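# Thread handled steel rod through brass ring barrels in block

## Task

Push the dark-handled steel rod through the small barrels of every brass ring part sitting in the steel block, until the rod's tip sticks out past the block's far end; the rod must be left resting in those barrels, and every ring part must remain where it was.

## Robot and tools

Robot: two arms, left_arm and right_arm, each ending in a five-finger hand (the right arm has a right hand, the left arm a mirrored left hand). Both work over one table. The scene frame has its origin at table height midway between the nominal arm bases, +z up, +x out across the table, and left_arm on the +y side. The real bases sit slightly off nominal: left_arm at (-0.032, +0.303, 0) m, right_arm at (+0.023, -0.361, 0) m, both turned by quat_wxyz (+1.000, 0, 0, +0.027).

Frames. Reported end_effector_position (m) and end_effector_quat_wxyz, velocities and wrist-camera poses are given in each arm's own base frame. Fixed cameras and the table use the scene frame. Motion offsets are expressed along the axes of that arm's current Hand target. The hand point sits 0.05 m in front of the palm and 0.15 m out from the wrist face; its +z runs along the straight fingers, +y out of the palm, +x across the palm away from the thumb on the right hand (toward the thumb on the left hand). Fingertips extend 0.06 to 0.07 m past the point and lie 0.06 m behind it along -y. A wrist bracket on the little-finger side can strike things.

The row. Every commanded row is one flat list of 28 numbers covering both arms, each in [-1, 1]: left dx, dy, dz, rx, ry, rz, then left thumb_turn, thumb_bend, index, middle, ring, little, force_limit, speed; then the same 14 for the right arm. The six pose numbers are an offset, not a pose: a displacement from the arm's Hand target as it stands when the action or move begins, with 1.0 = 0.6 m or 180 degrees; rx, ry, rz form one rotation vector. Rows within one action all count from that same start, and repeating an offset moves further. Sending six zeros re-requests the Hand target itself. Hand motor numbers are absolute targets: -1 open/straight, +1 closed (thumb_turn +1 puts the thumb opposite the fingers). force_limit maps -1..+1 to about 0..10 N at the fingertip (0..15 N for the thumb motors); speed rises linearly from near zero at -1 to full at +0.48 and stays full above. There is no 'no change' value: to keep a hand as is, resend the eight numbers last executed for it (before any, send hand_measured plus hand_force_limit and hand_speed). The controller clips orientation to within 40 degrees of the measured one per step.

Tools.
execute_actions(actions, cameras): actions is a list of actions; each action is up to 15 rows, one per 1/30 s step, the last row held to fill 15 steps. An empty list returns state plus images. cameras: names, ["all"], or [].
move(target, speed, blend, blocking, cameras): straight-line path for each hand point toward an offset row (or up to 15 rows, all counted from the same starting Hand targets). speed in m/s, 0.002 to 4.3, default 0.25 (turns up to twice that in rad/s); one value or one per target. blend in m rounds corners; 0 stops at each. Paths last at least 0.5 s and are cut at 10 s. Paths do not avoid obstacles or the other arm; avoid passing near an arm's own base. Result adds a 'move:' line: done, off_target, moving, held or fault, plus limits (paced = pose clipped, held = steps withheld).
wait(seconds 0 to 10, cameras): lets time pass holding commands.
stop(cameras): brakes a running move.
zoom_image(camera, region [x0, y0, x1, y1] pixels, at most 504x504): enlarges part of a latest image from cam_head_left, cam_head_right, cam_high, cam_low, cam_left_wrist or cam_right_wrist.
show_instructions(): shows the reference pages.
finished_scene(scene=1): ends irrevocably.

Results. Hand target is the last commanded pose after clipping; the next offsets count from it. Arms often rest 1 to 3 cm (up to 5 cm) short, mostly low, without any contact; a further command, even zeros, asks again, and a missing distance can be sent as offset. hand_measured, hand_stopped_by (moving, target, force, stalled, fault) and hand_load_n (positive = finger pushed open) follow the motor order. A lost grip shows as load dropping near 0. Joint torques include gravity and offsets; numbers 3 and 4 wrap at ±28 N m. MOTOR HOT appears at 85 °C; at 100 °C the arm drops for 30 to 60 s.

Gripping. With the thumb in front, the hand holds things about 0.035 to 0.065 m thick, or handles down to about 0.025 m. For a gentle grip close at speed -0.94 or lower. To squeeze harder, raise force_limit and send a target beyond hand_measured; to loosen, send one more open.

Avoid: dropping the rod or letting parts fall or leave the table (fails the task); hitting the steel block or fixed things hard; fast contact or targets far past a contact; knocking ring parts out of place; letting the two hands touch or squeeze each other; excessive finger loads; holding outstretched poses long enough to overheat. Loose objects may get an occasional nudge. The finished state must hold without the robot.

Each tool is called after "Emit:" as name(argument=value, ...), one argument or row to a line, values as JSON.

Reference images:

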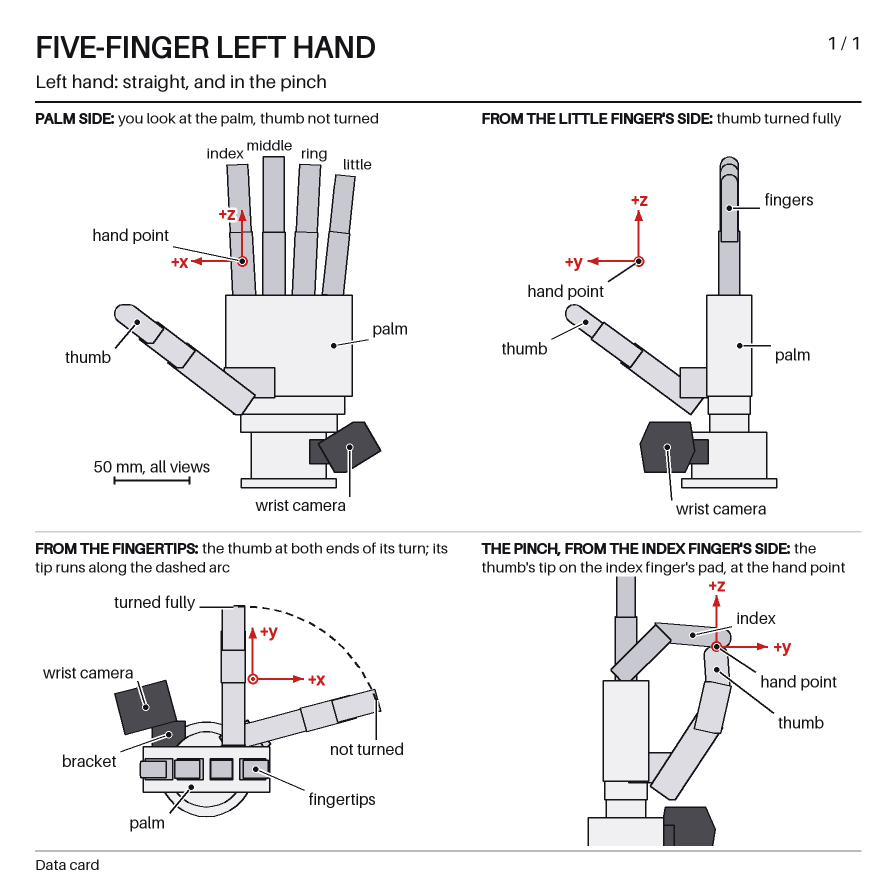

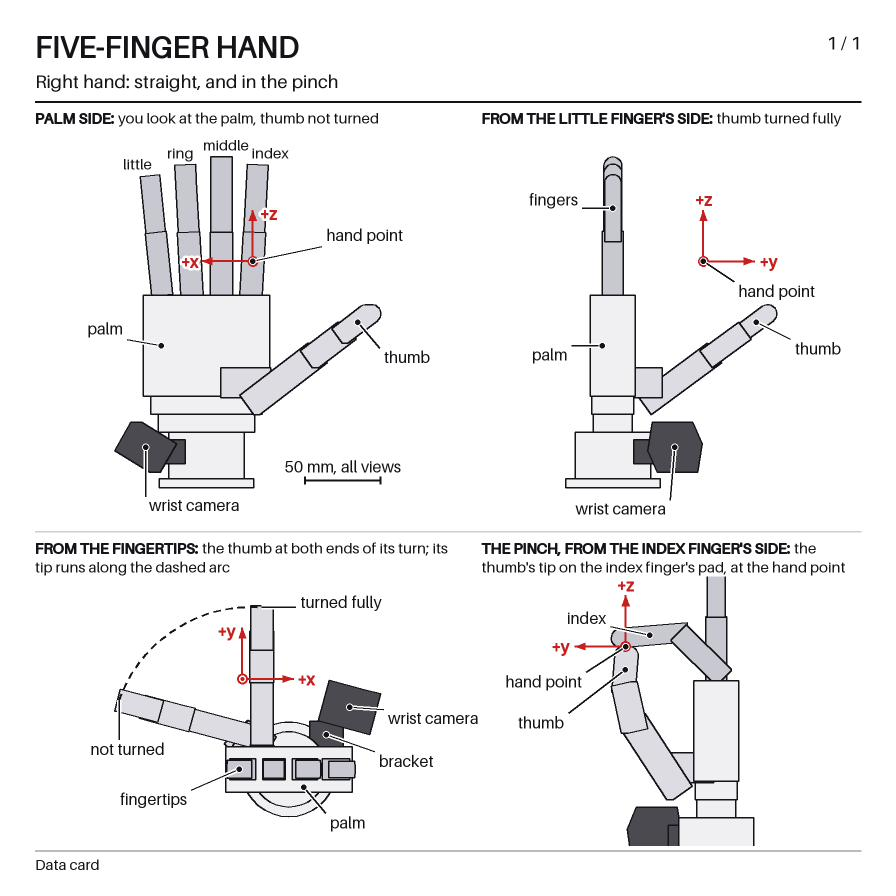

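## Session

Emit:
execute_actions(
  actions=[],
)

Scene clock: 0.00 s.
left_arm: end_effector_position=(+0.2285, +0.0364, +0.1666) hand_measured=(-1.000, -1.000, -1.000, -1.000, -1.000, -1.000) hand_load_n=(+0.0, +0.0, +0.0, +0.0, +0.0, +0.0) hand_stopped_by=(target, target, target, target, target, target) hand_force_limit=0.00 hand_speed=-0.80 end_effector_quat_wxyz=(-0.118, -0.248, +0.961, -0.039) | right_arm: end_effector_position=(+0.3630, +0.2890, +0.2863) hand_measured=(-1.000, -1.000, -1.000, -1.000, -1.000, -1.000) hand_load_n=(+0.0, +0.0, +0.0, +0.0, +0.0, +0.0) hand_stopped_by=(target, target, target, target, target, target) hand_force_limit=0.00 hand_speed=-0.80 end_effector_quat_wxyz=(-0.266, +0.727, -0.541, +0.330)
Joint positions: left_arm=[0.075 1.26 1.018 -1.55 0.117 1.154] | right_arm=[0.812 1.187 1.214 -0.891 0.567 0.306]
Joint velocities: within noise
Joint torques (N m): no reading
Heat: left arm: hottest wrist pitch 29 °C; right arm: hottest shoulder 30 °C.
Hand target: left_arm +0.2355, +0.0370, +0.1714; -0.110, -0.248, +0.962, -0.040 | right_arm +0.3667, +0.2931, +0.2955; -0.274, +0.723, -0.541, +0.331

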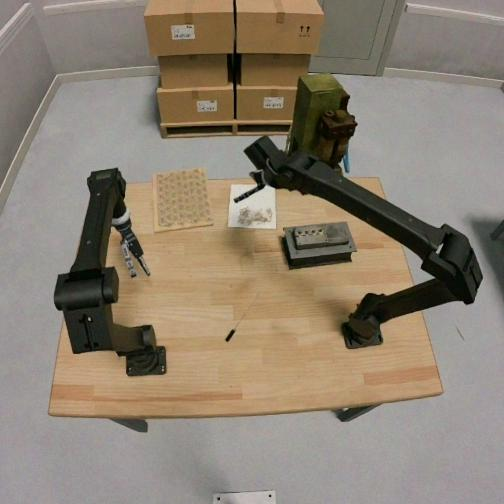

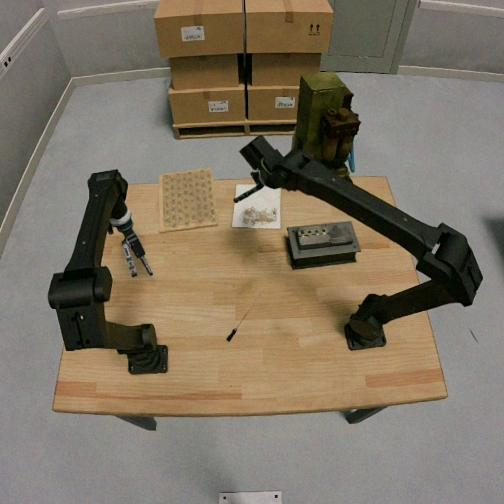

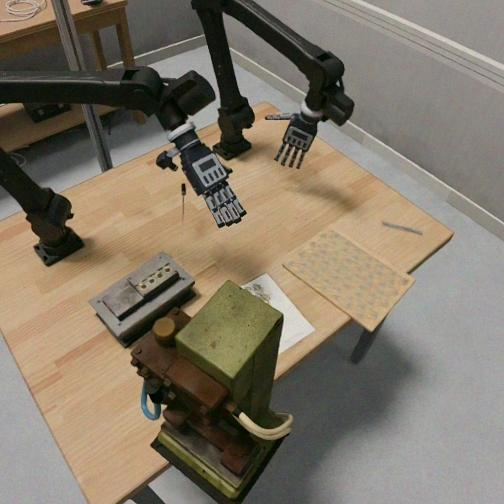

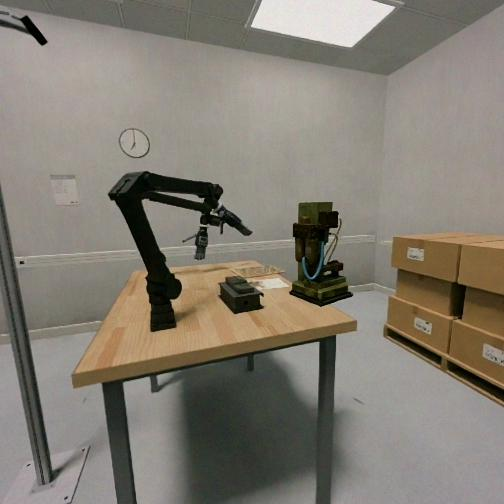

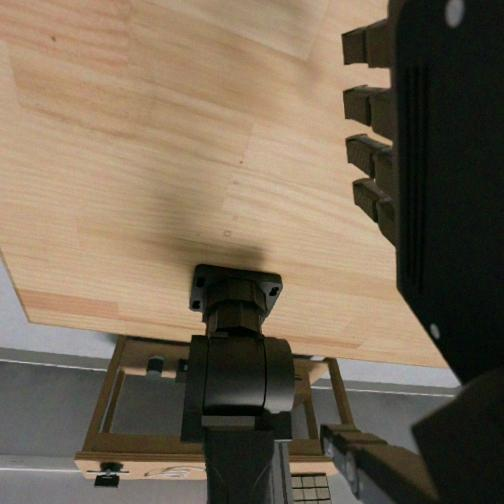

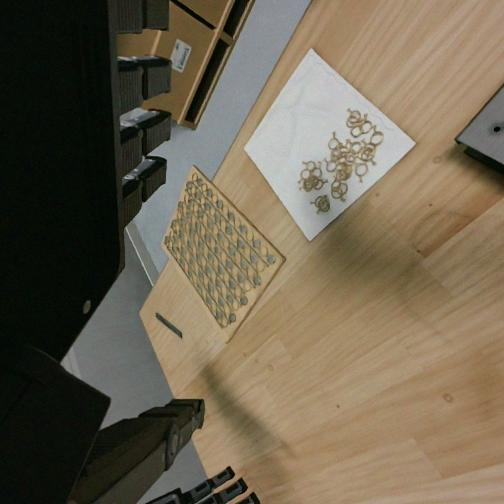

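Emit:
zoom_image(
  camera="cam_head_left",
  region=[260, 210, 380, 280],
)

Emit:
zoom_image(
  camera="cam_head_right",
  region=[200, 270, 290, 360],
)

Emit:
zoom_image(
  camera="cam_high",
  region=[80, 230, 210, 350],
)

Emit:
zoom_image(
  camera="cam_high",
  region=[150, 170, 220, 240],
)

Emit:
zoom_image(
  camera="cam_low",
  region=[200, 250, 320, 330],
)

Scaled by 4.200 from the camera's 504x504 image, which has a finer 720x720 frame.

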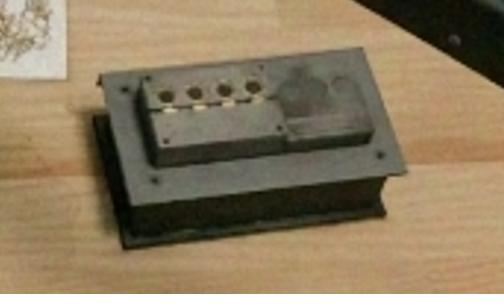

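Scaled by 5.600 from the camera's 504x504 image, which has a finer 720x720 frame.

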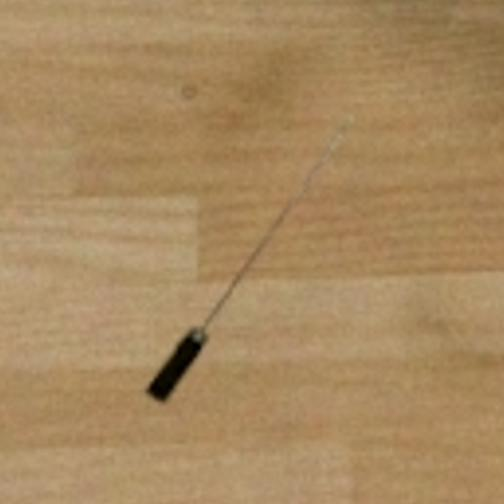

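Scaled by 3.877 from the camera's 504x504 image, which has a finer 720x720 frame.

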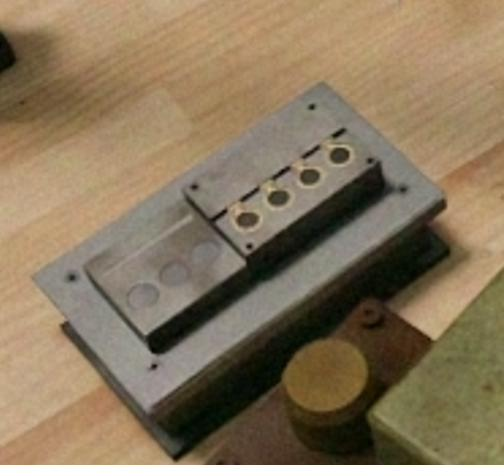

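Scaled by 7.200 from the camera's 504x504 image, which has a finer 720x720 frame.

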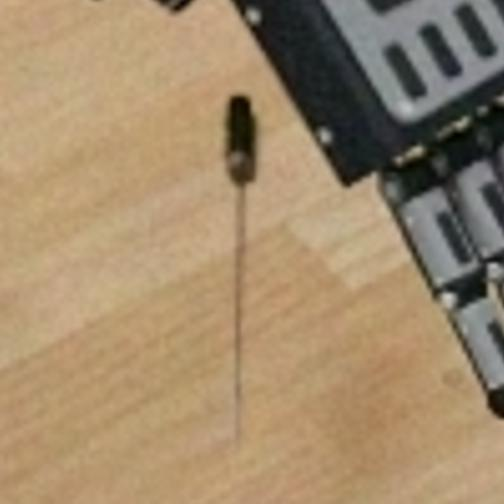

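Scaled by 4.200 from the camera's 504x504 image, which has a finer 720x720 frame.

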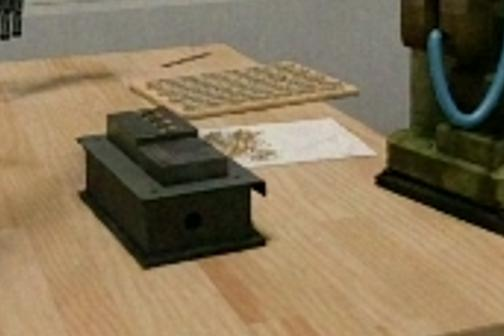

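Emit:
move(
  target=[0,0,0,0,0,0,-1,-1,-1,-1,-1,-1,0,-0.8,0.420,0.385,-0.0923,-0.117,-0.0036,0.0866,-1,-1,-1,-1,-1,-1,0,-0.8],
  speed=0.25,
  cameras=["cam_right_wrist", "cam_head_left"],
)

Scene clock: 7.90 s.
left_arm: end_effector_position=(+0.2285, +0.0364, +0.1666) hand_measured=(-1.000, -1.000, -1.000, -1.000, -1.000, -1.000) hand_load_n=(+0.0, +0.0, +0.0, +0.0, +0.0, +0.0) hand_stopped_by=(target, target, target, target, target, target) hand_force_limit=0.00 hand_speed=-0.80 end_effector_quat_wxyz=(-0.118, -0.248, +0.961, -0.039) | right_arm: end_effector_position=(+0.2363, -0.0094, +0.2040) hand_measured=(-1.000, -1.000, -1.000, -1.000, -1.000, -1.000) hand_load_n=(+0.0, +0.0, +0.0, +0.0, +0.0, +0.0) hand_stopped_by=(target, target, target, target, target, target) hand_force_limit=0.00 hand_speed=-0.80 end_effector_quat_wxyz=(-0.189, +0.680, -0.683, +0.188)
Joint positions: left_arm=[0.075 1.26 1.018 -1.55 0.117 1.154] | right_arm=[-0.21 0.698 0.801 -1.145 -0.108 -0.177]
Joint torques (N m): left_arm=[0.91 -6.18 9.58 -0.4 0.18 -0.1] | right_arm=[0.91 -1.03 8.9 1.03 -0.22 -0.18]
Heat: left arm: hottest wrist pitch 29 °C; right arm: hottest shoulder 30 °C.
Hand target: left_arm +0.2355, +0.0370, +0.1714; -0.110, -0.248, +0.962, -0.040 | right_arm +0.2342, -0.0129, +0.2020; -0.183, +0.683, -0.683, +0.183
Off the commanded pose: left_arm 0.008 m, 1 deg | right_arm 0.005 m, 1 deg.
move: done
camera_calibration:
cam_right_wrist: T_world_to_cam=[[-0.823485, -0.223711, -0.521368, 0.301847], [-0.454591, 0.810008, 0.370451, 0.0345308], [0.339439, 0.54207, -0.768727, 0.193888], [0, 0, 0, 1]] pos_world=[0.198451, -0.0655446, 0.293629]
Images, in order (width x height): cam_head_left 504x504, cam_right_wrist 504x504.

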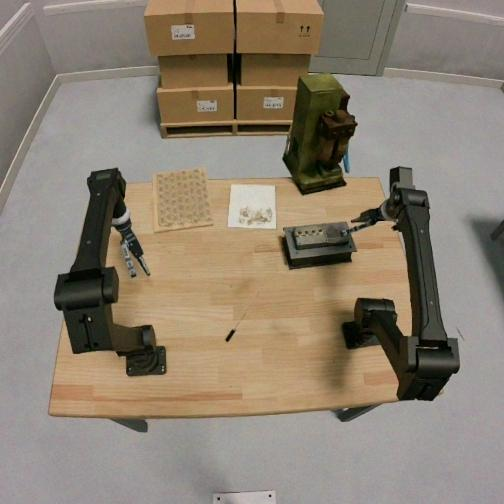

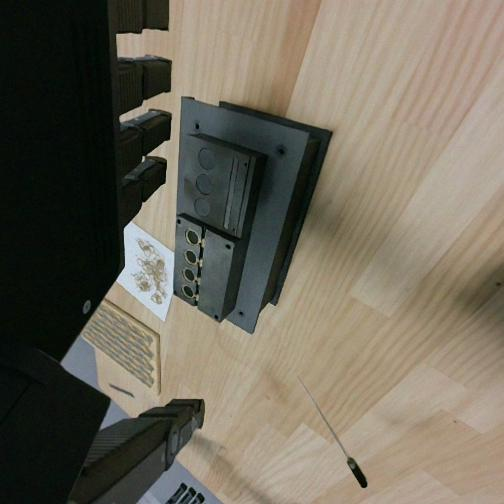

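Emit:
zoom_image(
  camera="cam_right_wrist",
  region=[160, 80, 340, 260],
)

Emit:
zoom_image(
  camera="cam_right_wrist",
  region=[160, 190, 300, 330],
)

Scaled by 2.800 from the camera's 504x504 image, which has a finer 720x720 frame.

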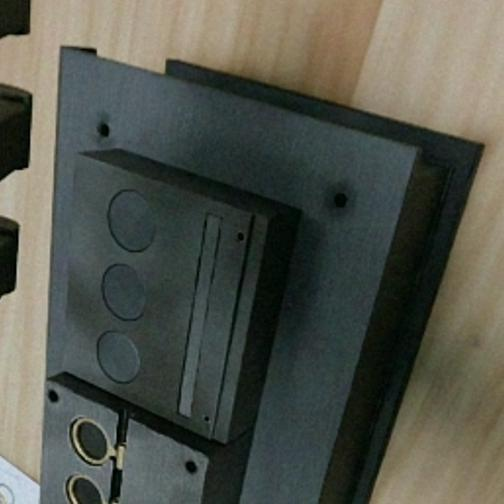

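Scaled by 3.600 from the camera's 504x504 image, which has a finer 720x720 frame.

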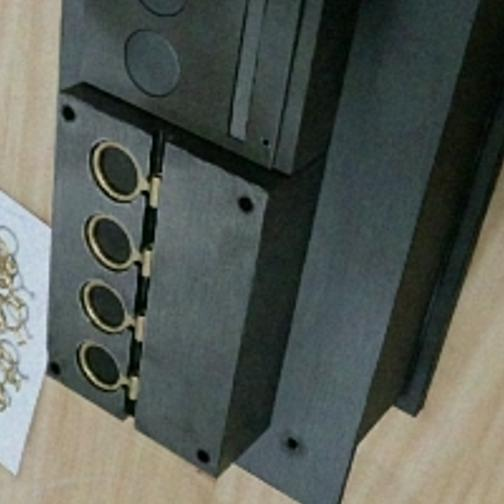

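Emit:
zoom_image(
  camera="cam_right_wrist",
  region=[280, 370, 400, 490],
)

Emit:
zoom_image(
  camera="cam_right_wrist",
  region=[170, 210, 230, 270],
)

Scaled by 4.200 from the camera's 504x504 image, which has a finer 720x720 frame.

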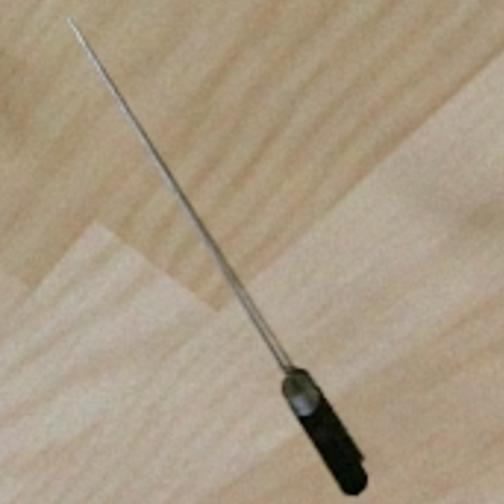

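Scaled by 8.400 from the camera's 504x504 image, which has a finer 720x720 frame.

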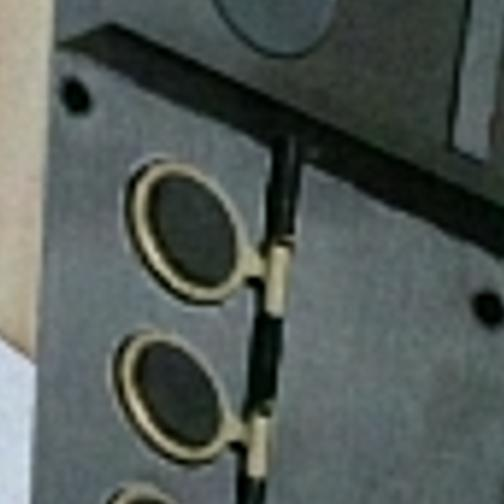

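Emit:
move(
  target=[0.399,-0.2647,0.2063,0.2799,0.0648,0.2526,1,-1,-1,-1,-1,-1,0,-0.3,0,0,0,0,0,0,-1,-1,-1,-1,-1,-1,0,-0.8],
  speed=0.3,
  cameras=["cam_left_wrist", "cam_head_left"],
)

Scene clock: 21.50 s.
left_arm: end_effector_position=(+0.0857, -0.2274, +0.1085) hand_measured=(+1.000, -1.000, -1.000, -1.000, -1.000, -1.000) hand_load_n=(+0.0, +0.0, +0.0, +0.0, +0.0, +0.0) hand_stopped_by=(target, target, target, target, target, target) hand_force_limit=0.00 hand_speed=-0.30 end_effector_quat_wxyz=(-0.069, +0.107, +0.861, -0.493) | right_arm: end_effector_position=(+0.2362, -0.0094, +0.2040) hand_measured=(-1.000, -1.000, -1.000, -1.000, -1.000, -1.000) hand_load_n=(+0.0, +0.0, +0.0, +0.0, +0.0, +0.0) hand_stopped_by=(target, target, target, target, target, target) hand_force_limit=0.00 hand_speed=-0.80 end_effector_quat_wxyz=(-0.189, +0.681, -0.682, +0.188)
Joint positions: left_arm=[-0.592 0.72 0.432 -0.779 0.956 0.961] | right_arm=[-0.21 0.698 0.801 -1.145 -0.108 -0.178]
Joint torques (N m): left_arm=[-0.21 -0.85 8.91 1.24 0.72 -0.13] | right_arm=[0.62 -0.97 8.83 1.06 -0.22 -0.18]
Heat: left arm: hottest wrist pitch 29 °C; right arm: hottest shoulder 30 °C.
Hand target: left_arm +0.0847, -0.2302, +0.1099; -0.065, +0.113, +0.859, -0.496 | right_arm +0.2342, -0.0129, +0.2020; -0.183, +0.683, -0.683, +0.183
Off the commanded pose: left_arm 0.003 m, 1 deg | right_arm 0.005 m, 1 deg.
move: done
camera_calibration:
cam_left_wrist: T_world_to_cam=[[-0.37576, -0.458348, 0.805432, -0.152612], [-0.682169, 0.72508, 0.0943676, 0.215454], [-0.627256, -0.513981, -0.585127, 0.119207], [0, 0, 0, 1]] pos_world=[0.164403, -0.1649, 0.172338]
Images, in order (width x height): cam_head_left 504x504, cam_left_wrist 504x504.

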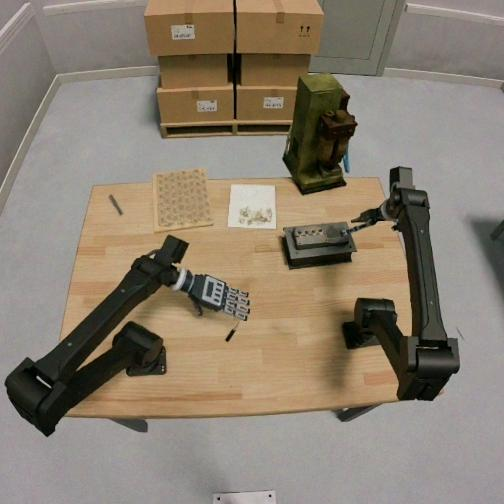

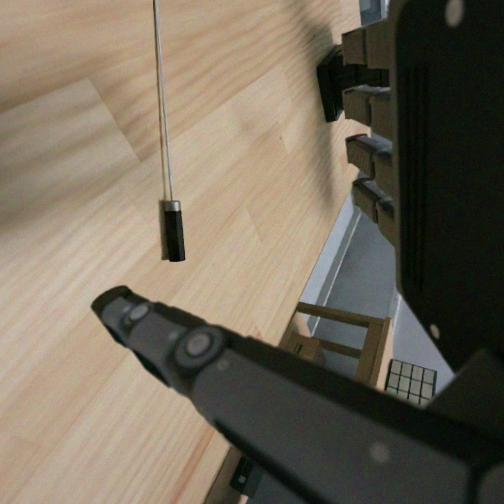

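Emit:
zoom_image(
  camera="cam_left_wrist",
  region=[130, 170, 230, 270],
)

Scaled by 5.040 from the camera's 504x504 image, which has a finer 720x720 frame.

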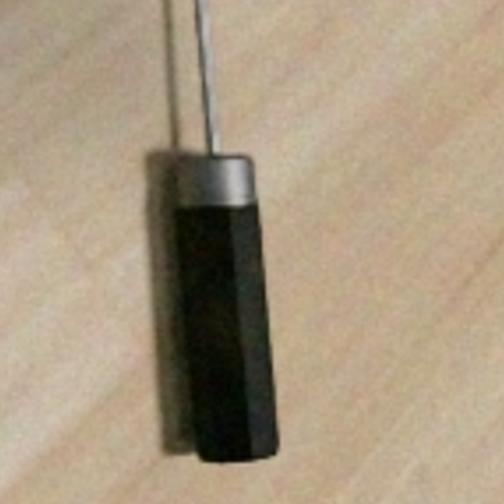

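Emit:
move(
  target=[0.032,-0.0012,0.0785,-0.1646,0.0877,0.0874,1,-1,0.5,0.5,1,1,0,0,0,0,0,0,0,0,-1,-1,-1,-1,-1,-1,0,-0.8],
  speed=0.2,
  cameras=["cam_left_wrist", "cam_head_left"],
)

Scene clock: 28.63 s.
left_arm: end_effector_position=(+0.0510, -0.2504, +0.0734) hand_measured=(+1.000, -1.000, +0.500, +0.500, +1.000, +1.000) hand_load_n=(+0.0, +0.0, +0.0, +0.0, +0.0, +0.0) hand_stopped_by=(target, target, target, target, target, target) hand_force_limit=0.00 hand_speed=0.00 end_effector_quat_wxyz=(-0.090, +0.294, +0.921, -0.239) | right_arm: end_effector_position=(+0.2362, -0.0094, +0.2040) hand_measured=(-1.000, -1.000, -1.000, -1.000, -1.000, -1.000) hand_load_n=(+0.0, -0.5, +0.0, +0.0, +0.0, +0.0) hand_stopped_by=(target, target, target, target, target, target) hand_force_limit=0.00 hand_speed=-0.80 end_effector_quat_wxyz=(-0.189, +0.681, -0.682, +0.188)
Joint positions: left_arm=[-1.149 1.038 0.639 -0.916 0.453 0.981] | right_arm=[-0.21 0.698 0.801 -1.145 -0.108 -0.178]
Joint torques (N m): left_arm=[-0.09 -2.73 11.84 -0.05 0.37 0] | right_arm=[0.91 -1.08 8.88 1.07 -0.21 -0.19]
Heat: left arm: hottest wrist pitch 29 °C; right arm: hottest shoulder 30 °C.
Hand target: left_arm +0.0554, -0.2649, +0.0870; -0.083, +0.307, +0.916, -0.245 | right_arm +0.2342, -0.0129, +0.2020; -0.183, +0.683, -0.683, +0.183
Off the commanded pose: left_arm 0.020 m, 2 deg | right_arm 0.005 m, 1 deg.
move: off_target (left_arm)
camera_calibration:
cam_left_wrist: T_world_to_cam=[[-0.709205, -0.558824, 0.429818, -0.128522], [-0.434113, 0.826532, 0.358315, 0.205096], [-0.555494, 0.0675296, -0.828774, 0.224914], [0, 0, 0, 1]] pos_world=[0.122825, -0.256528, 0.168155]
Images, in order (width x height): cam_head_left 504x504, cam_left_wrist 504x504.

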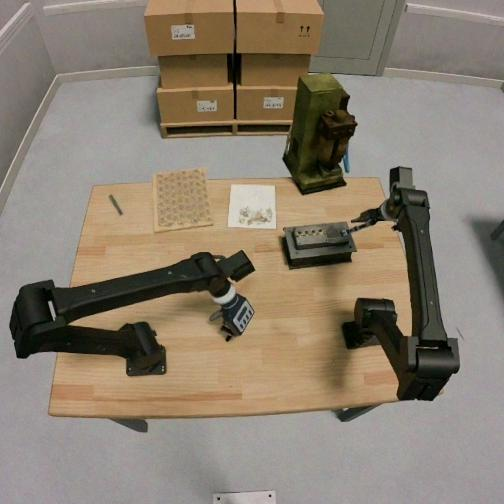

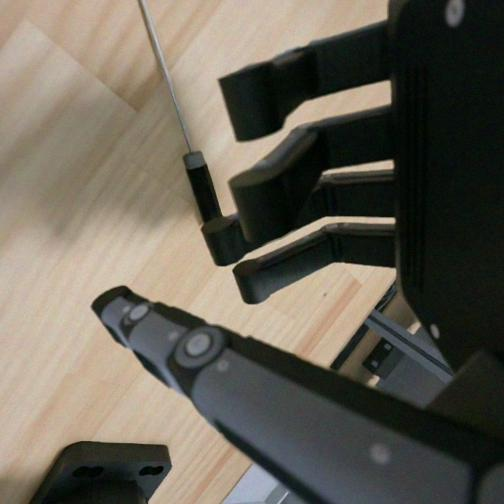

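Emit:
move(
  target=[-0.0198,0.0117,0.0823,0,0,0,1,-1,0.5,0.5,1,1,0,0,0,0,0,0,0,0,-1,-1,-1,-1,-1,-1,0,-0.8],
  speed=0.1,
  cameras=["cam_left_wrist"],
)

Scene clock: 30.37 s.
left_arm: end_effector_position=(+0.0565, -0.2830, +0.0438) hand_measured=(+1.000, -1.000, +0.500, +0.500, +1.000, +1.000) hand_load_n=(+0.0, -0.5, +0.0, +0.0, +0.5, +0.0) hand_stopped_by=(target, target, target, target, target, target) hand_force_limit=0.00 hand_speed=0.00 end_effector_quat_wxyz=(-0.082, +0.305, +0.916, -0.246) | right_arm: end_effector_position=(+0.2362, -0.0094, +0.2040) hand_measured=(-1.000, -1.000, -1.000, -1.000, -1.000, -1.000) hand_load_n=(+0.0, +0.0, +0.0, +0.0, +0.0, +0.0) hand_stopped_by=(target, target, target, target, target, target) hand_force_limit=0.00 hand_speed=-0.80 end_effector_quat_wxyz=(-0.189, +0.681, -0.682, +0.188)
Joint positions: left_arm=[-1.182 1.167 0.639 -0.754 0.444 0.966] | right_arm=[-0.21 0.698 0.801 -1.145 -0.108 -0.178]
Joint torques (N m): left_arm=[-0.09 -3.9 8.2 1.07 0.35 -0.19] | right_arm=[1.03 -0.91 8.84 0.96 -0.23 -0.18]
Heat: left arm: hottest wrist pitch 29 °C; right arm: hottest shoulder 30 °C.
Hand target: left_arm +0.0537, -0.2869, +0.0407; -0.083, +0.307, +0.916, -0.245 | right_arm +0.2342, -0.0129, +0.2020; -0.183, +0.683, -0.683, +0.183
Off the commanded pose: left_arm 0.006 m, 0 deg | right_arm 0.005 m, 1 deg.
move: done
camera_calibration:
cam_left_wrist: T_world_to_cam=[[-0.725934, -0.536338, 0.430537, -0.122794], [-0.42473, 0.841962, 0.332724, 0.24994], [-0.540948, 0.0586738, -0.839007, 0.202784], [0, 0, 0, 1]] pos_world=[0.126712, -0.288197, 0.139843]
Images, in order (width x height): cam_left_wrist 504x504.

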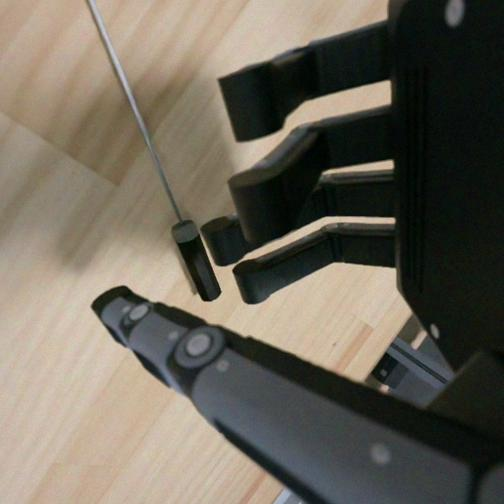

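Emit:
move(
  target=[0.0245,0.0468,0.0488,0,0,0,1,-1,0.5,0.5,1,1,0,0,0,0,0,0,0,0,-1,-1,-1,-1,-1,-1,0,-0.8],
  speed=0.08,
  cameras=["cam_left_wrist", "cam_head_left", "cam_high"],
)

Scene clock: 32.27 s.
left_arm: end_effector_position=(+0.0507, -0.2691, +0.0063) hand_measured=(+1.000, -1.000, +0.500, +0.500, +1.000, +1.000) hand_load_n=(+0.0, +0.0, +0.0, -0.5, +0.0, +0.0) hand_stopped_by=(target, target, target, target, target, target) hand_force_limit=0.00 hand_speed=0.00 end_effector_quat_wxyz=(-0.080, +0.306, +0.916, -0.248) | right_arm: end_effector_position=(+0.2362, -0.0094, +0.2040) hand_measured=(-1.000, -1.000, -1.000, -1.000, -1.000, -1.000) hand_load_n=(+0.0, +0.0, -0.5, +0.0, +0.0, +0.0) hand_stopped_by=(target, target, target, target, target, target) hand_force_limit=0.00 hand_speed=-0.80 end_effector_quat_wxyz=(-0.189, +0.681, -0.682, +0.188)
Joint positions: left_arm=[-1.182 1.194 0.54 -0.623 0.444 0.966] | right_arm=[-0.21 0.698 0.801 -1.145 -0.108 -0.178]
Joint torques (N m): left_arm=[-0.03 -3.49 7.36 0.99 0.37 -0.16] | right_arm=[0.85 -1.14 8.84 1.06 -0.22 -0.2]
Heat: left arm: hottest wrist pitch 29 °C; right arm: hottest shoulder 30 °C.
Hand target: left_arm +0.0478, -0.2703, +0.0014; -0.083, +0.307, +0.916, -0.245 | right_arm +0.2342, -0.0129, +0.2020; -0.183, +0.683, -0.683, +0.183
Off the commanded pose: left_arm 0.006 m, 0 deg | right_arm 0.005 m, 1 deg.
move: done
camera_calibration:
cam_left_wrist: T_world_to_cam=[[-0.726349, -0.534798, 0.43175, -0.102943], [-0.425835, 0.843224, 0.328082, 0.248665], [-0.53952, 0.0544476, -0.840211, 0.166238], [0, 0, 0, 1]] pos_world=[0.120807, -0.273785, 0.102539]
Images, in order (width x height): cam_head_left 504x504, cam_high 504x504, cam_left_wrist 504x504.

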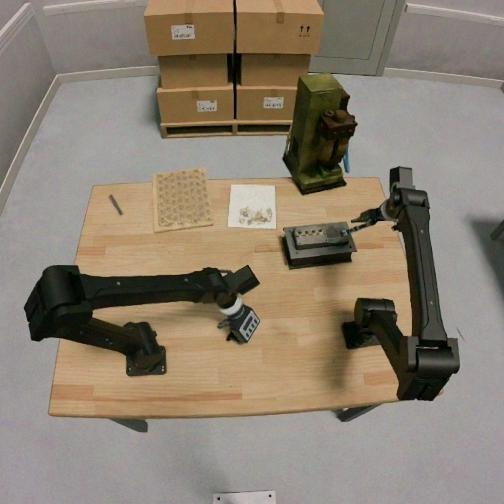

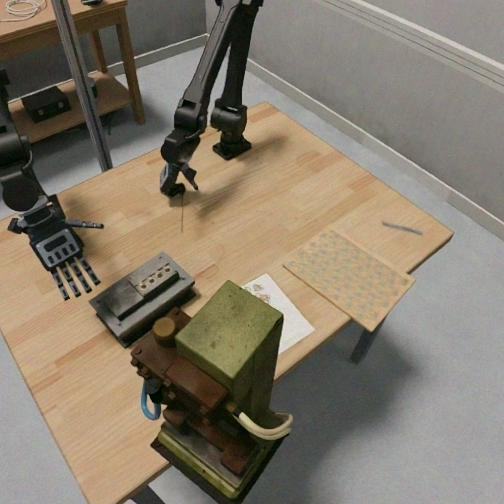

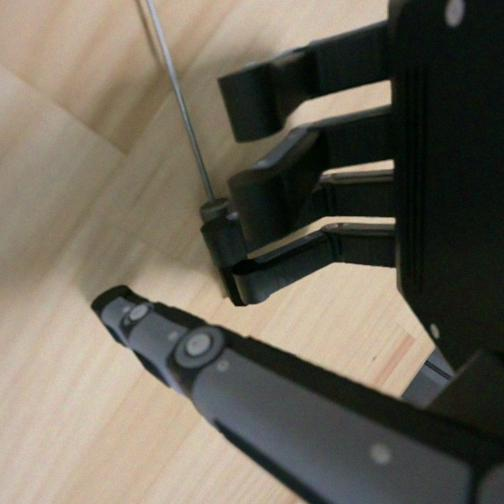

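Emit:
move(
  target=[0,-0.0238,0.0233,0,0,0,1,-1,0.5,0.5,1,1,0,0,0,0,0,0,0,0,-1,-1,-1,-1,-1,-1,0,-0.8],
  speed=0.08,
  cameras=["cam_left_wrist"],
)

Scene clock: 37.87 s.
left_arm: end_effector_position=(+0.0381, -0.2813, -0.0029) hand_measured=(+1.000, -1.000, +0.500, +0.500, +1.000, +1.000) hand_load_n=(+0.0, +0.0, +0.0, +0.0, +0.0, +0.0) hand_stopped_by=(target, target, target, target, target, target) hand_force_limit=0.00 hand_speed=0.00 end_effector_quat_wxyz=(-0.083, +0.306, +0.916, -0.245) | right_arm: end_effector_position=(+0.2362, -0.0094, +0.2040) hand_measured=(-1.000, -1.000, -1.000, -1.000, -1.000, -1.000) hand_load_n=(+0.0, +0.0, +0.0, +0.0, +0.0, +0.0) hand_stopped_by=(target, target, target, target, target, target) hand_force_limit=0.00 hand_speed=-0.80 end_effector_quat_wxyz=(-0.189, +0.681, -0.682, +0.188)
Joint positions: left_arm=[-1.241 1.241 0.545 -0.563 0.426 0.907] | right_arm=[-0.21 0.698 0.801 -1.145 -0.108 -0.178]
Joint torques (N m): left_arm=[-0.09 -4.37 7.8 0.79 0.35 -0.18] | right_arm=[0.85 -1.03 8.85 1.03 -0.23 -0.19]
Heat: left arm: hottest wrist pitch 29 °C; right arm: hottest shoulder 30 °C.
Hand target: left_arm +0.0361, -0.2859, -0.0036; -0.083, +0.307, +0.916, -0.245 | right_arm +0.2342, -0.0129, +0.2020; -0.183, +0.683, -0.683, +0.183
Off the commanded pose: left_arm 0.005 m, 0 deg | right_arm 0.005 m, 1 deg.
move: done
camera_calibration:
cam_left_wrist: T_world_to_cam=[[-0.727065, -0.535746, 0.429364, -0.114888], [-0.422369, 0.842059, 0.335473, 0.256255], [-0.541278, 0.0625604, -0.838513, 0.15466], [0, 0, 0, 1]] pos_world=[0.108417, -0.287008, 0.0930469]
Images, in order (width x height): cam_left_wrist 504x504.

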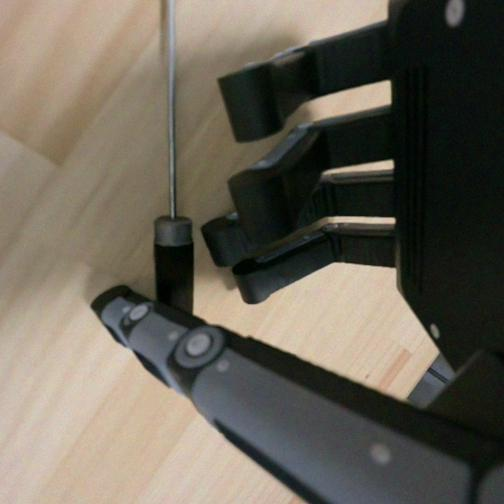

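Emit:
wait(
  seconds=0.1,
  cameras=["cam_head_left", "cam_high", "cam_left_wrist", "cam_right_wrist"],
)

Scene clock: 38.60 s.
left_arm: end_effector_position=(+0.0381, -0.2813, -0.0029) hand_measured=(+1.000, -1.000, +0.500, +0.500, +1.000, +1.000) hand_load_n=(+0.0, +0.0, +0.0, +0.0, +0.5, +0.0) hand_stopped_by=(target, target, target, target, target, target) hand_force_limit=0.00 hand_speed=0.00 end_effector_quat_wxyz=(-0.083, +0.306, +0.916, -0.245) | right_arm: end_effector_position=(+0.2362, -0.0094, +0.2040) hand_measured=(-1.000, -1.000, -1.000, -1.000, -1.000, -1.000) hand_load_n=(+0.0, +0.0, +0.0, -0.5, +0.0, +0.0) hand_stopped_by=(target, target, target, target, target, target) hand_force_limit=0.00 hand_speed=-0.80 end_effector_quat_wxyz=(-0.189, +0.681, -0.682, +0.188)
Joint positions: left_arm=[-1.241 1.241 0.545 -0.563 0.426 0.906] | right_arm=[-0.21 0.698 0.801 -1.145 -0.108 -0.178]
Joint torques (N m): left_arm=[-0.03 -4.37 7.84 0.84 0.35 -0.18] | right_arm=[0.97 -1.08 8.85 1.02 -0.22 -0.19]
Heat: left arm: hottest wrist pitch 29 °C; right arm: hottest shoulder 30 °C.
Hand target: left_arm +0.0361, -0.2859, -0.0036; -0.083, +0.307, +0.916, -0.245 | right_arm +0.2342, -0.0129, +0.2020; -0.183, +0.683, -0.683, +0.183
Off the commanded pose: left_arm 0.005 m, 0 deg | right_arm 0.005 m, 1 deg.
wait: 0.10 s; at rest from the start
camera_calibration:
cam_left_wrist: T_world_to_cam=[[-0.726817, -0.536065, 0.429385, -0.115027], [-0.422636, 0.841863, 0.335628, 0.256086], [-0.541402, 0.0624671, -0.83844, 0.15458], [0, 0, 0, 1]] pos_world=[0.108317, -0.286908, 0.093047]
cam_right_wrist: T_world_to_cam=[[-0.823342, -0.224521, -0.521246, 0.301811], [-0.455171, 0.809819, 0.370153, 0.0347662], [0.339008, 0.542019, -0.768953, 0.194003], [0, 0, 0, 1]] pos_world=[0.19855, -0.0655446, 0.293628]
Images, in order (width x height): cam_head_left 504x504, cam_high 504x504, cam_left_wrist 504x504, cam_right_wrist 504x504.

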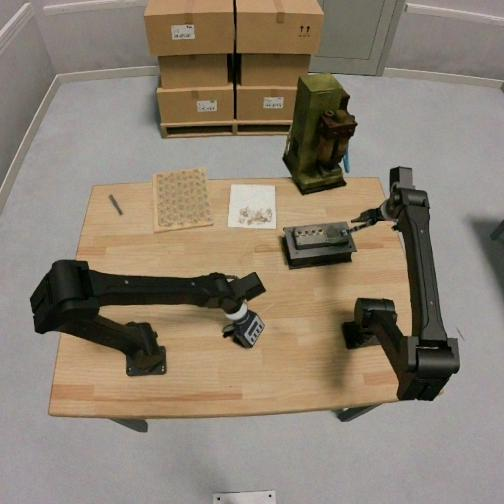

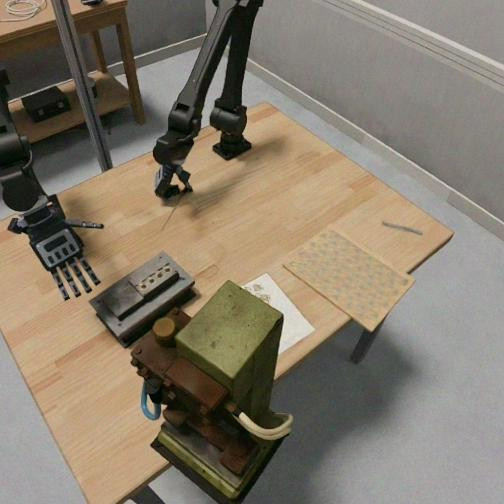

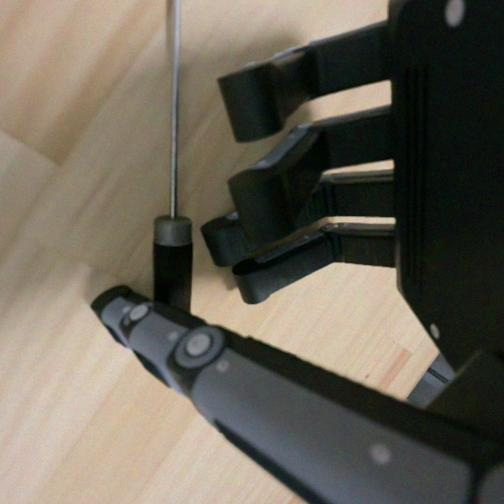

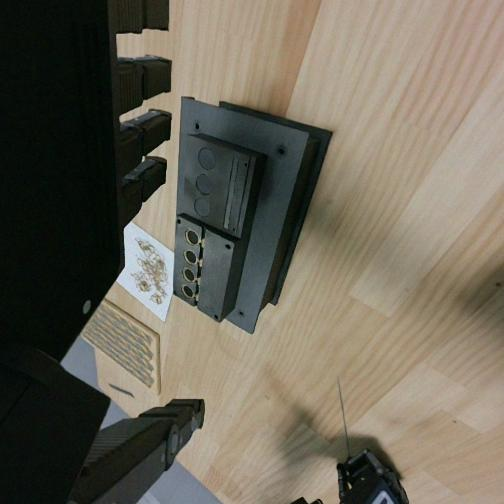

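Emit:
wait(
  seconds=0.5,
  cameras=["cam_left_wrist"],
)

Scene clock: 39.20 s.
left_arm: end_effector_position=(+0.0381, -0.2813, -0.0029) hand_measured=(+1.000, -1.000, +0.500, +0.500, +1.000, +1.000) hand_load_n=(+0.0, +0.0, +0.0, +0.0, +0.0, +0.0) hand_stopped_by=(target, target, target, target, target, target) hand_force_limit=0.00 hand_speed=0.00 end_effector_quat_wxyz=(-0.083, +0.306, +0.916, -0.245) | right_arm: end_effector_position=(+0.2362, -0.0094, +0.2040) hand_measured=(-1.000, -1.000, -1.000, -1.000, -1.000, -1.000) hand_load_n=(+0.0, +0.0, +0.0, +0.0, +0.0, +0.0) hand_stopped_by=(target, target, target, target, target, target) hand_force_limit=0.00 hand_speed=-0.80 end_effector_quat_wxyz=(-0.189, +0.681, -0.682, +0.188)
Joint positions: left_arm=[-1.241 1.241 0.545 -0.563 0.426 0.906] | right_arm=[-0.21 0.698 0.801 -1.145 -0.108 -0.178]
Joint torques (N m): left_arm=[-0.09 -4.31 7.83 0.83 0.35 -0.18] | right_arm=[0.73 -1.08 8.84 1.06 -0.22 -0.19]
Heat: left arm: hottest wrist pitch 29 °C; right arm: hottest shoulder 30 °C.
Hand target: left_arm +0.0361, -0.2859, -0.0036; -0.083, +0.307, +0.916, -0.245 | right_arm +0.2342, -0.0129, +0.2020; -0.183, +0.683, -0.683, +0.183
Off the commanded pose: left_arm 0.005 m, 0 deg | right_arm 0.005 m, 1 deg.
wait: 0.50 s; at rest by 0.07 s
camera_calibration:
cam_left_wrist: T_world_to_cam=[[-0.726817, -0.536065, 0.429385, -0.115027], [-0.422636, 0.841863, 0.335628, 0.256086], [-0.541402, 0.0624671, -0.83844, 0.15458], [0, 0, 0, 1]] pos_world=[0.108317, -0.286908, 0.093047]
Images, in order (width x height): cam_left_wrist 504x504.

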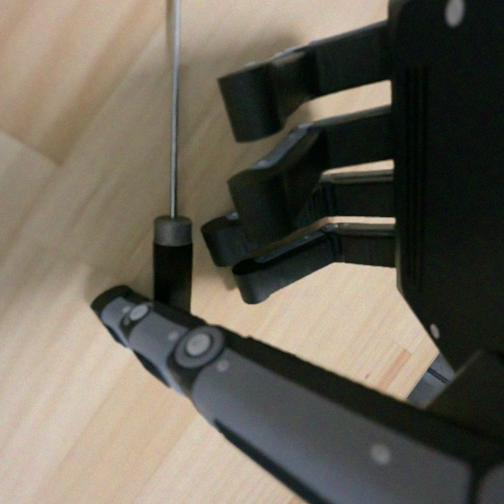

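Emit:
move(
  target=[0.0086,0.0169,-0.0097,0,0.0611,0.1058,1,-1,0.5,0.5,1,1,0,0,0,0,0,0,0,0,-1,-1,-1,-1,-1,-1,0,-0.8],
  speed=0.08,
  cameras=["cam_left_wrist"],
)

Scene clock: 43.10 s.
left_arm: end_effector_position=(+0.0333, -0.2629, -0.0047) hand_measured=(+1.000, -1.000, +0.500, +0.500, +1.000, +1.000) hand_load_n=(+2.5, +0.0, +0.0, +0.0, +0.0, +0.0) hand_stopped_by=(target, target, target, target, target, target) hand_force_limit=0.00 hand_speed=0.00 end_effector_quat_wxyz=(-0.132, +0.462, +0.847, -0.227) | right_arm: end_effector_position=(+0.2362, -0.0094, +0.2040) hand_measured=(-1.000, -1.000, -1.000, -1.000, -1.000, -1.000) hand_load_n=(+0.0, +0.0, +0.0, +0.0, +0.0, +0.0) hand_stopped_by=(target, target, target, target, target, target) hand_force_limit=0.00 hand_speed=-0.80 end_effector_quat_wxyz=(-0.189, +0.681, -0.682, +0.188)
Joint positions: left_arm=[-1.241 1.286 0.583 -0.744 0.518 1.295] | right_arm=[-0.21 0.698 0.801 -1.145 -0.108 -0.178]
Joint torques (N m): left_arm=[0.73 -3.66 9.2 0.01 0.25 0.16] | right_arm=[0.67 -1.2 8.87 1.06 -0.22 -0.19]
Heat: left arm: hottest wrist pitch 29 °C; right arm: hottest shoulder 29 °C.
Hand target: left_arm +0.0390, -0.2733, -0.0037; -0.128, +0.476, +0.841, -0.225 | right_arm +0.2342, -0.0129, +0.2020; -0.183, +0.683, -0.683, +0.183
Off the commanded pose: left_arm 0.012 m, 2 deg | right_arm 0.005 m, 1 deg.
move: off_target (left_arm)
camera_calibration:
cam_left_wrist: T_world_to_cam=[[-0.862254, -0.25075, 0.440048, -0.0283015], [-0.0968507, 0.934442, 0.342693, 0.252796], [-0.49713, 0.252869, -0.830012, 0.197955], [0, 0, 0, 1]] pos_world=[0.0984899, -0.293377, 0.0901277]
Images, in order (width x height): cam_left_wrist 504x504.

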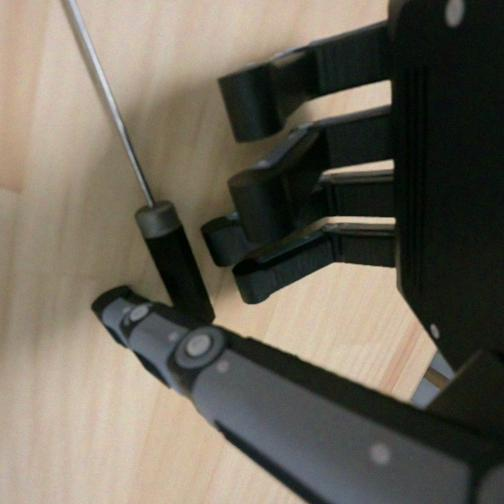

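Emit:
execute_actions(
  actions=[],
  cameras=["cam_left_wrist","cam_head_left","cam_high"],
)

Scene clock: 44.77 s.
left_arm: end_effector_position=(+0.0333, -0.2628, -0.0047) hand_measured=(+1.000, -1.000, +0.500, +0.500, +1.000, +1.000) hand_load_n=(+2.5, +0.0, +0.0, +0.0, +0.0, +0.0) hand_stopped_by=(target, target, target, target, target, target) hand_force_limit=0.00 hand_speed=0.00 end_effector_quat_wxyz=(-0.132, +0.462, +0.847, -0.227) | right_arm: end_effector_position=(+0.2362, -0.0094, +0.2040) hand_measured=(-1.000, -1.000, -1.000, -1.000, -1.000, -1.000) hand_load_n=(+0.0, +0.0, +0.0, +0.0, +0.0, +0.0) hand_stopped_by=(target, target, target, target, target, target) hand_force_limit=0.00 hand_speed=-0.80 end_effector_quat_wxyz=(-0.189, +0.681, -0.682, +0.188)
Joint positions: left_arm=[-1.241 1.286 0.583 -0.744 0.518 1.295] | right_arm=[-0.21 0.698 0.801 -1.145 -0.108 -0.178]
Joint velocities: within noise
Joint torques (N m): left_arm=[0.79 -3.6 9.18 -0.01 0.24 0.18] | right_arm=[1.08 -1.03 8.87 1.03 -0.21 -0.19]
Heat: left arm: hottest wrist pitch 29 °C; right arm: hottest shoulder 29 °C.
Hand target: left_arm +0.0390, -0.2733, -0.0037; -0.128, +0.476, +0.841, -0.225 | right_arm +0.2342, -0.0129, +0.2020; -0.183, +0.683, -0.683, +0.183
Off the commanded pose: left_arm 0.012 m, 2 deg | right_arm 0.005 m, 1 deg.
camera_calibration:
cam_left_wrist: T_world_to_cam=[[-0.862329, -0.250562, 0.440009, -0.0282105], [-0.0965549, 0.934408, 0.342869, 0.252649], [-0.497058, 0.253181, -0.82996, 0.19801], [0, 0, 0, 1]] pos_world=[0.0984902, -0.293278, 0.0901278]
Images, in order (width x height): cam_head_left 504x504, cam_high 504x504, cam_left_wrist 504x504.

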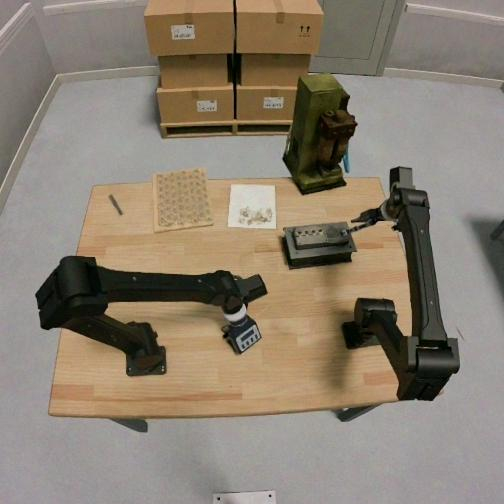

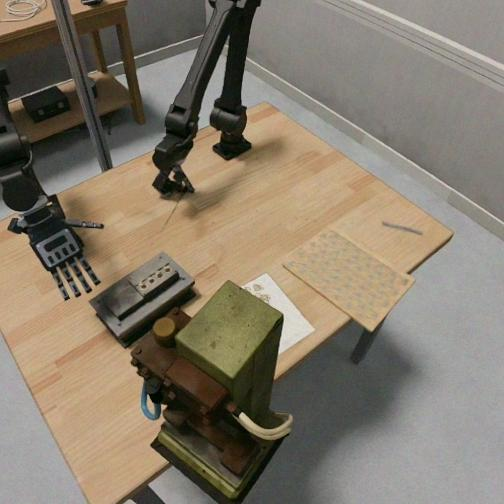

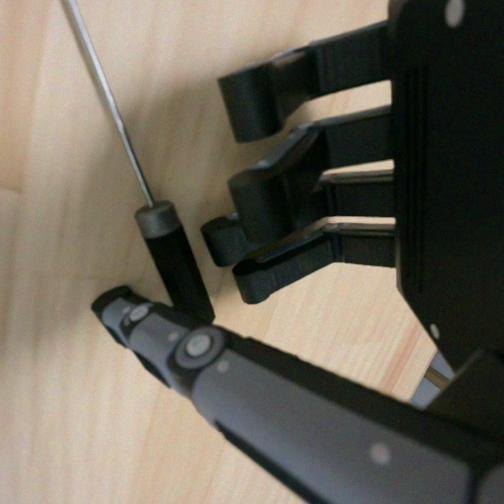

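Emit:
zoom_image(
  camera="cam_left_wrist",
  region=[60, 130, 310, 380],
)

Scaled by 2.016 from the camera's 504x504 image, which has a finer 720x720 frame.

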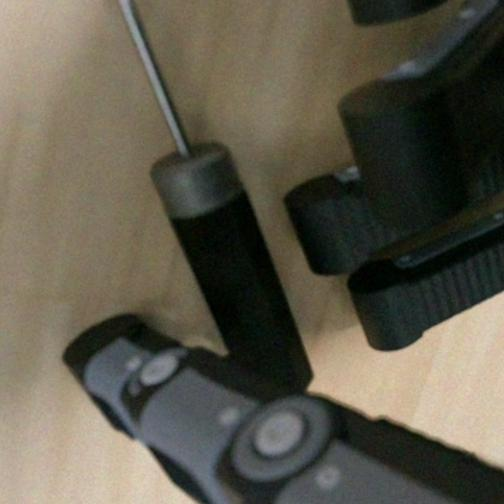

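Emit:
move(
  target=[0,0.0076,-0.01017,0,0,0,1,-1,0.5,0.5,1,1,0,0,0,0,0,0,0,0,-1,-1,-1,-1,-1,-1,0,-0.8],
  speed=0.05,
  cameras=["cam_left_wrist"],
)

Scene clock: 47.57 s.
left_arm: end_effector_position=(+0.0352, -0.2599, -0.0047) hand_measured=(+1.000, -1.000, +0.500, +0.500, +1.000, +1.000) hand_load_n=(+0.0, -0.5, +0.0, +0.0, +0.0, +0.0) hand_stopped_by=(target, target, target, target, target, target) hand_force_limit=0.00 hand_speed=0.00 end_effector_quat_wxyz=(-0.134, +0.476, +0.840, -0.224) | right_arm: end_effector_position=(+0.2362, -0.0094, +0.2040) hand_measured=(-1.000, -1.000, -1.000, -1.000, -1.000, -1.000) hand_load_n=(+0.0, +0.0, +0.0, +0.0, +0.0, +0.0) hand_stopped_by=(target, target, target, target, target, target) hand_force_limit=0.00 hand_speed=-0.80 end_effector_quat_wxyz=(-0.189, +0.681, -0.682, +0.188)
Joint positions: left_arm=[-1.237 1.286 0.584 -0.763 0.518 1.336] | right_arm=[-0.21 0.698 0.801 -1.145 -0.108 -0.178]
Joint torques (N m): left_arm=[2.32 -4.07 9.31 -0.32 0.33 0.05] | right_arm=[0.73 -1.03 8.84 1.07 -0.2 -0.19]
Heat: left arm: hottest wrist pitch 29 °C; right arm: hottest shoulder 29 °C.
Hand target: left_arm +0.0449, -0.2696, -0.0007; -0.128, +0.476, +0.841, -0.225 | right_arm +0.2342, -0.0129, +0.2020; -0.183, +0.683, -0.683, +0.183
Off the commanded pose: left_arm 0.014 m, 1 deg | right_arm 0.005 m, 1 deg.
move: off_target (left_arm)
camera_calibration:
cam_left_wrist: T_world_to_cam=[[-0.871267, -0.223599, 0.436918, -0.0185919], [-0.0694908, 0.93743, 0.341169, 0.249971], [-0.485865, 0.266888, -0.83229, 0.201364], [0, 0, 0, 1]] pos_world=[0.0990078, -0.292229, 0.0904337]
Images, in order (width x height): cam_left_wrist 504x504.

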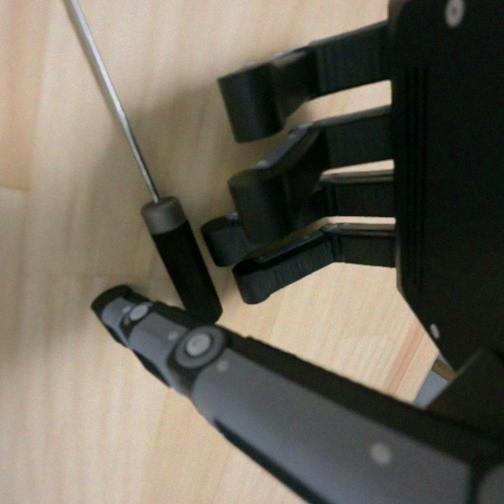

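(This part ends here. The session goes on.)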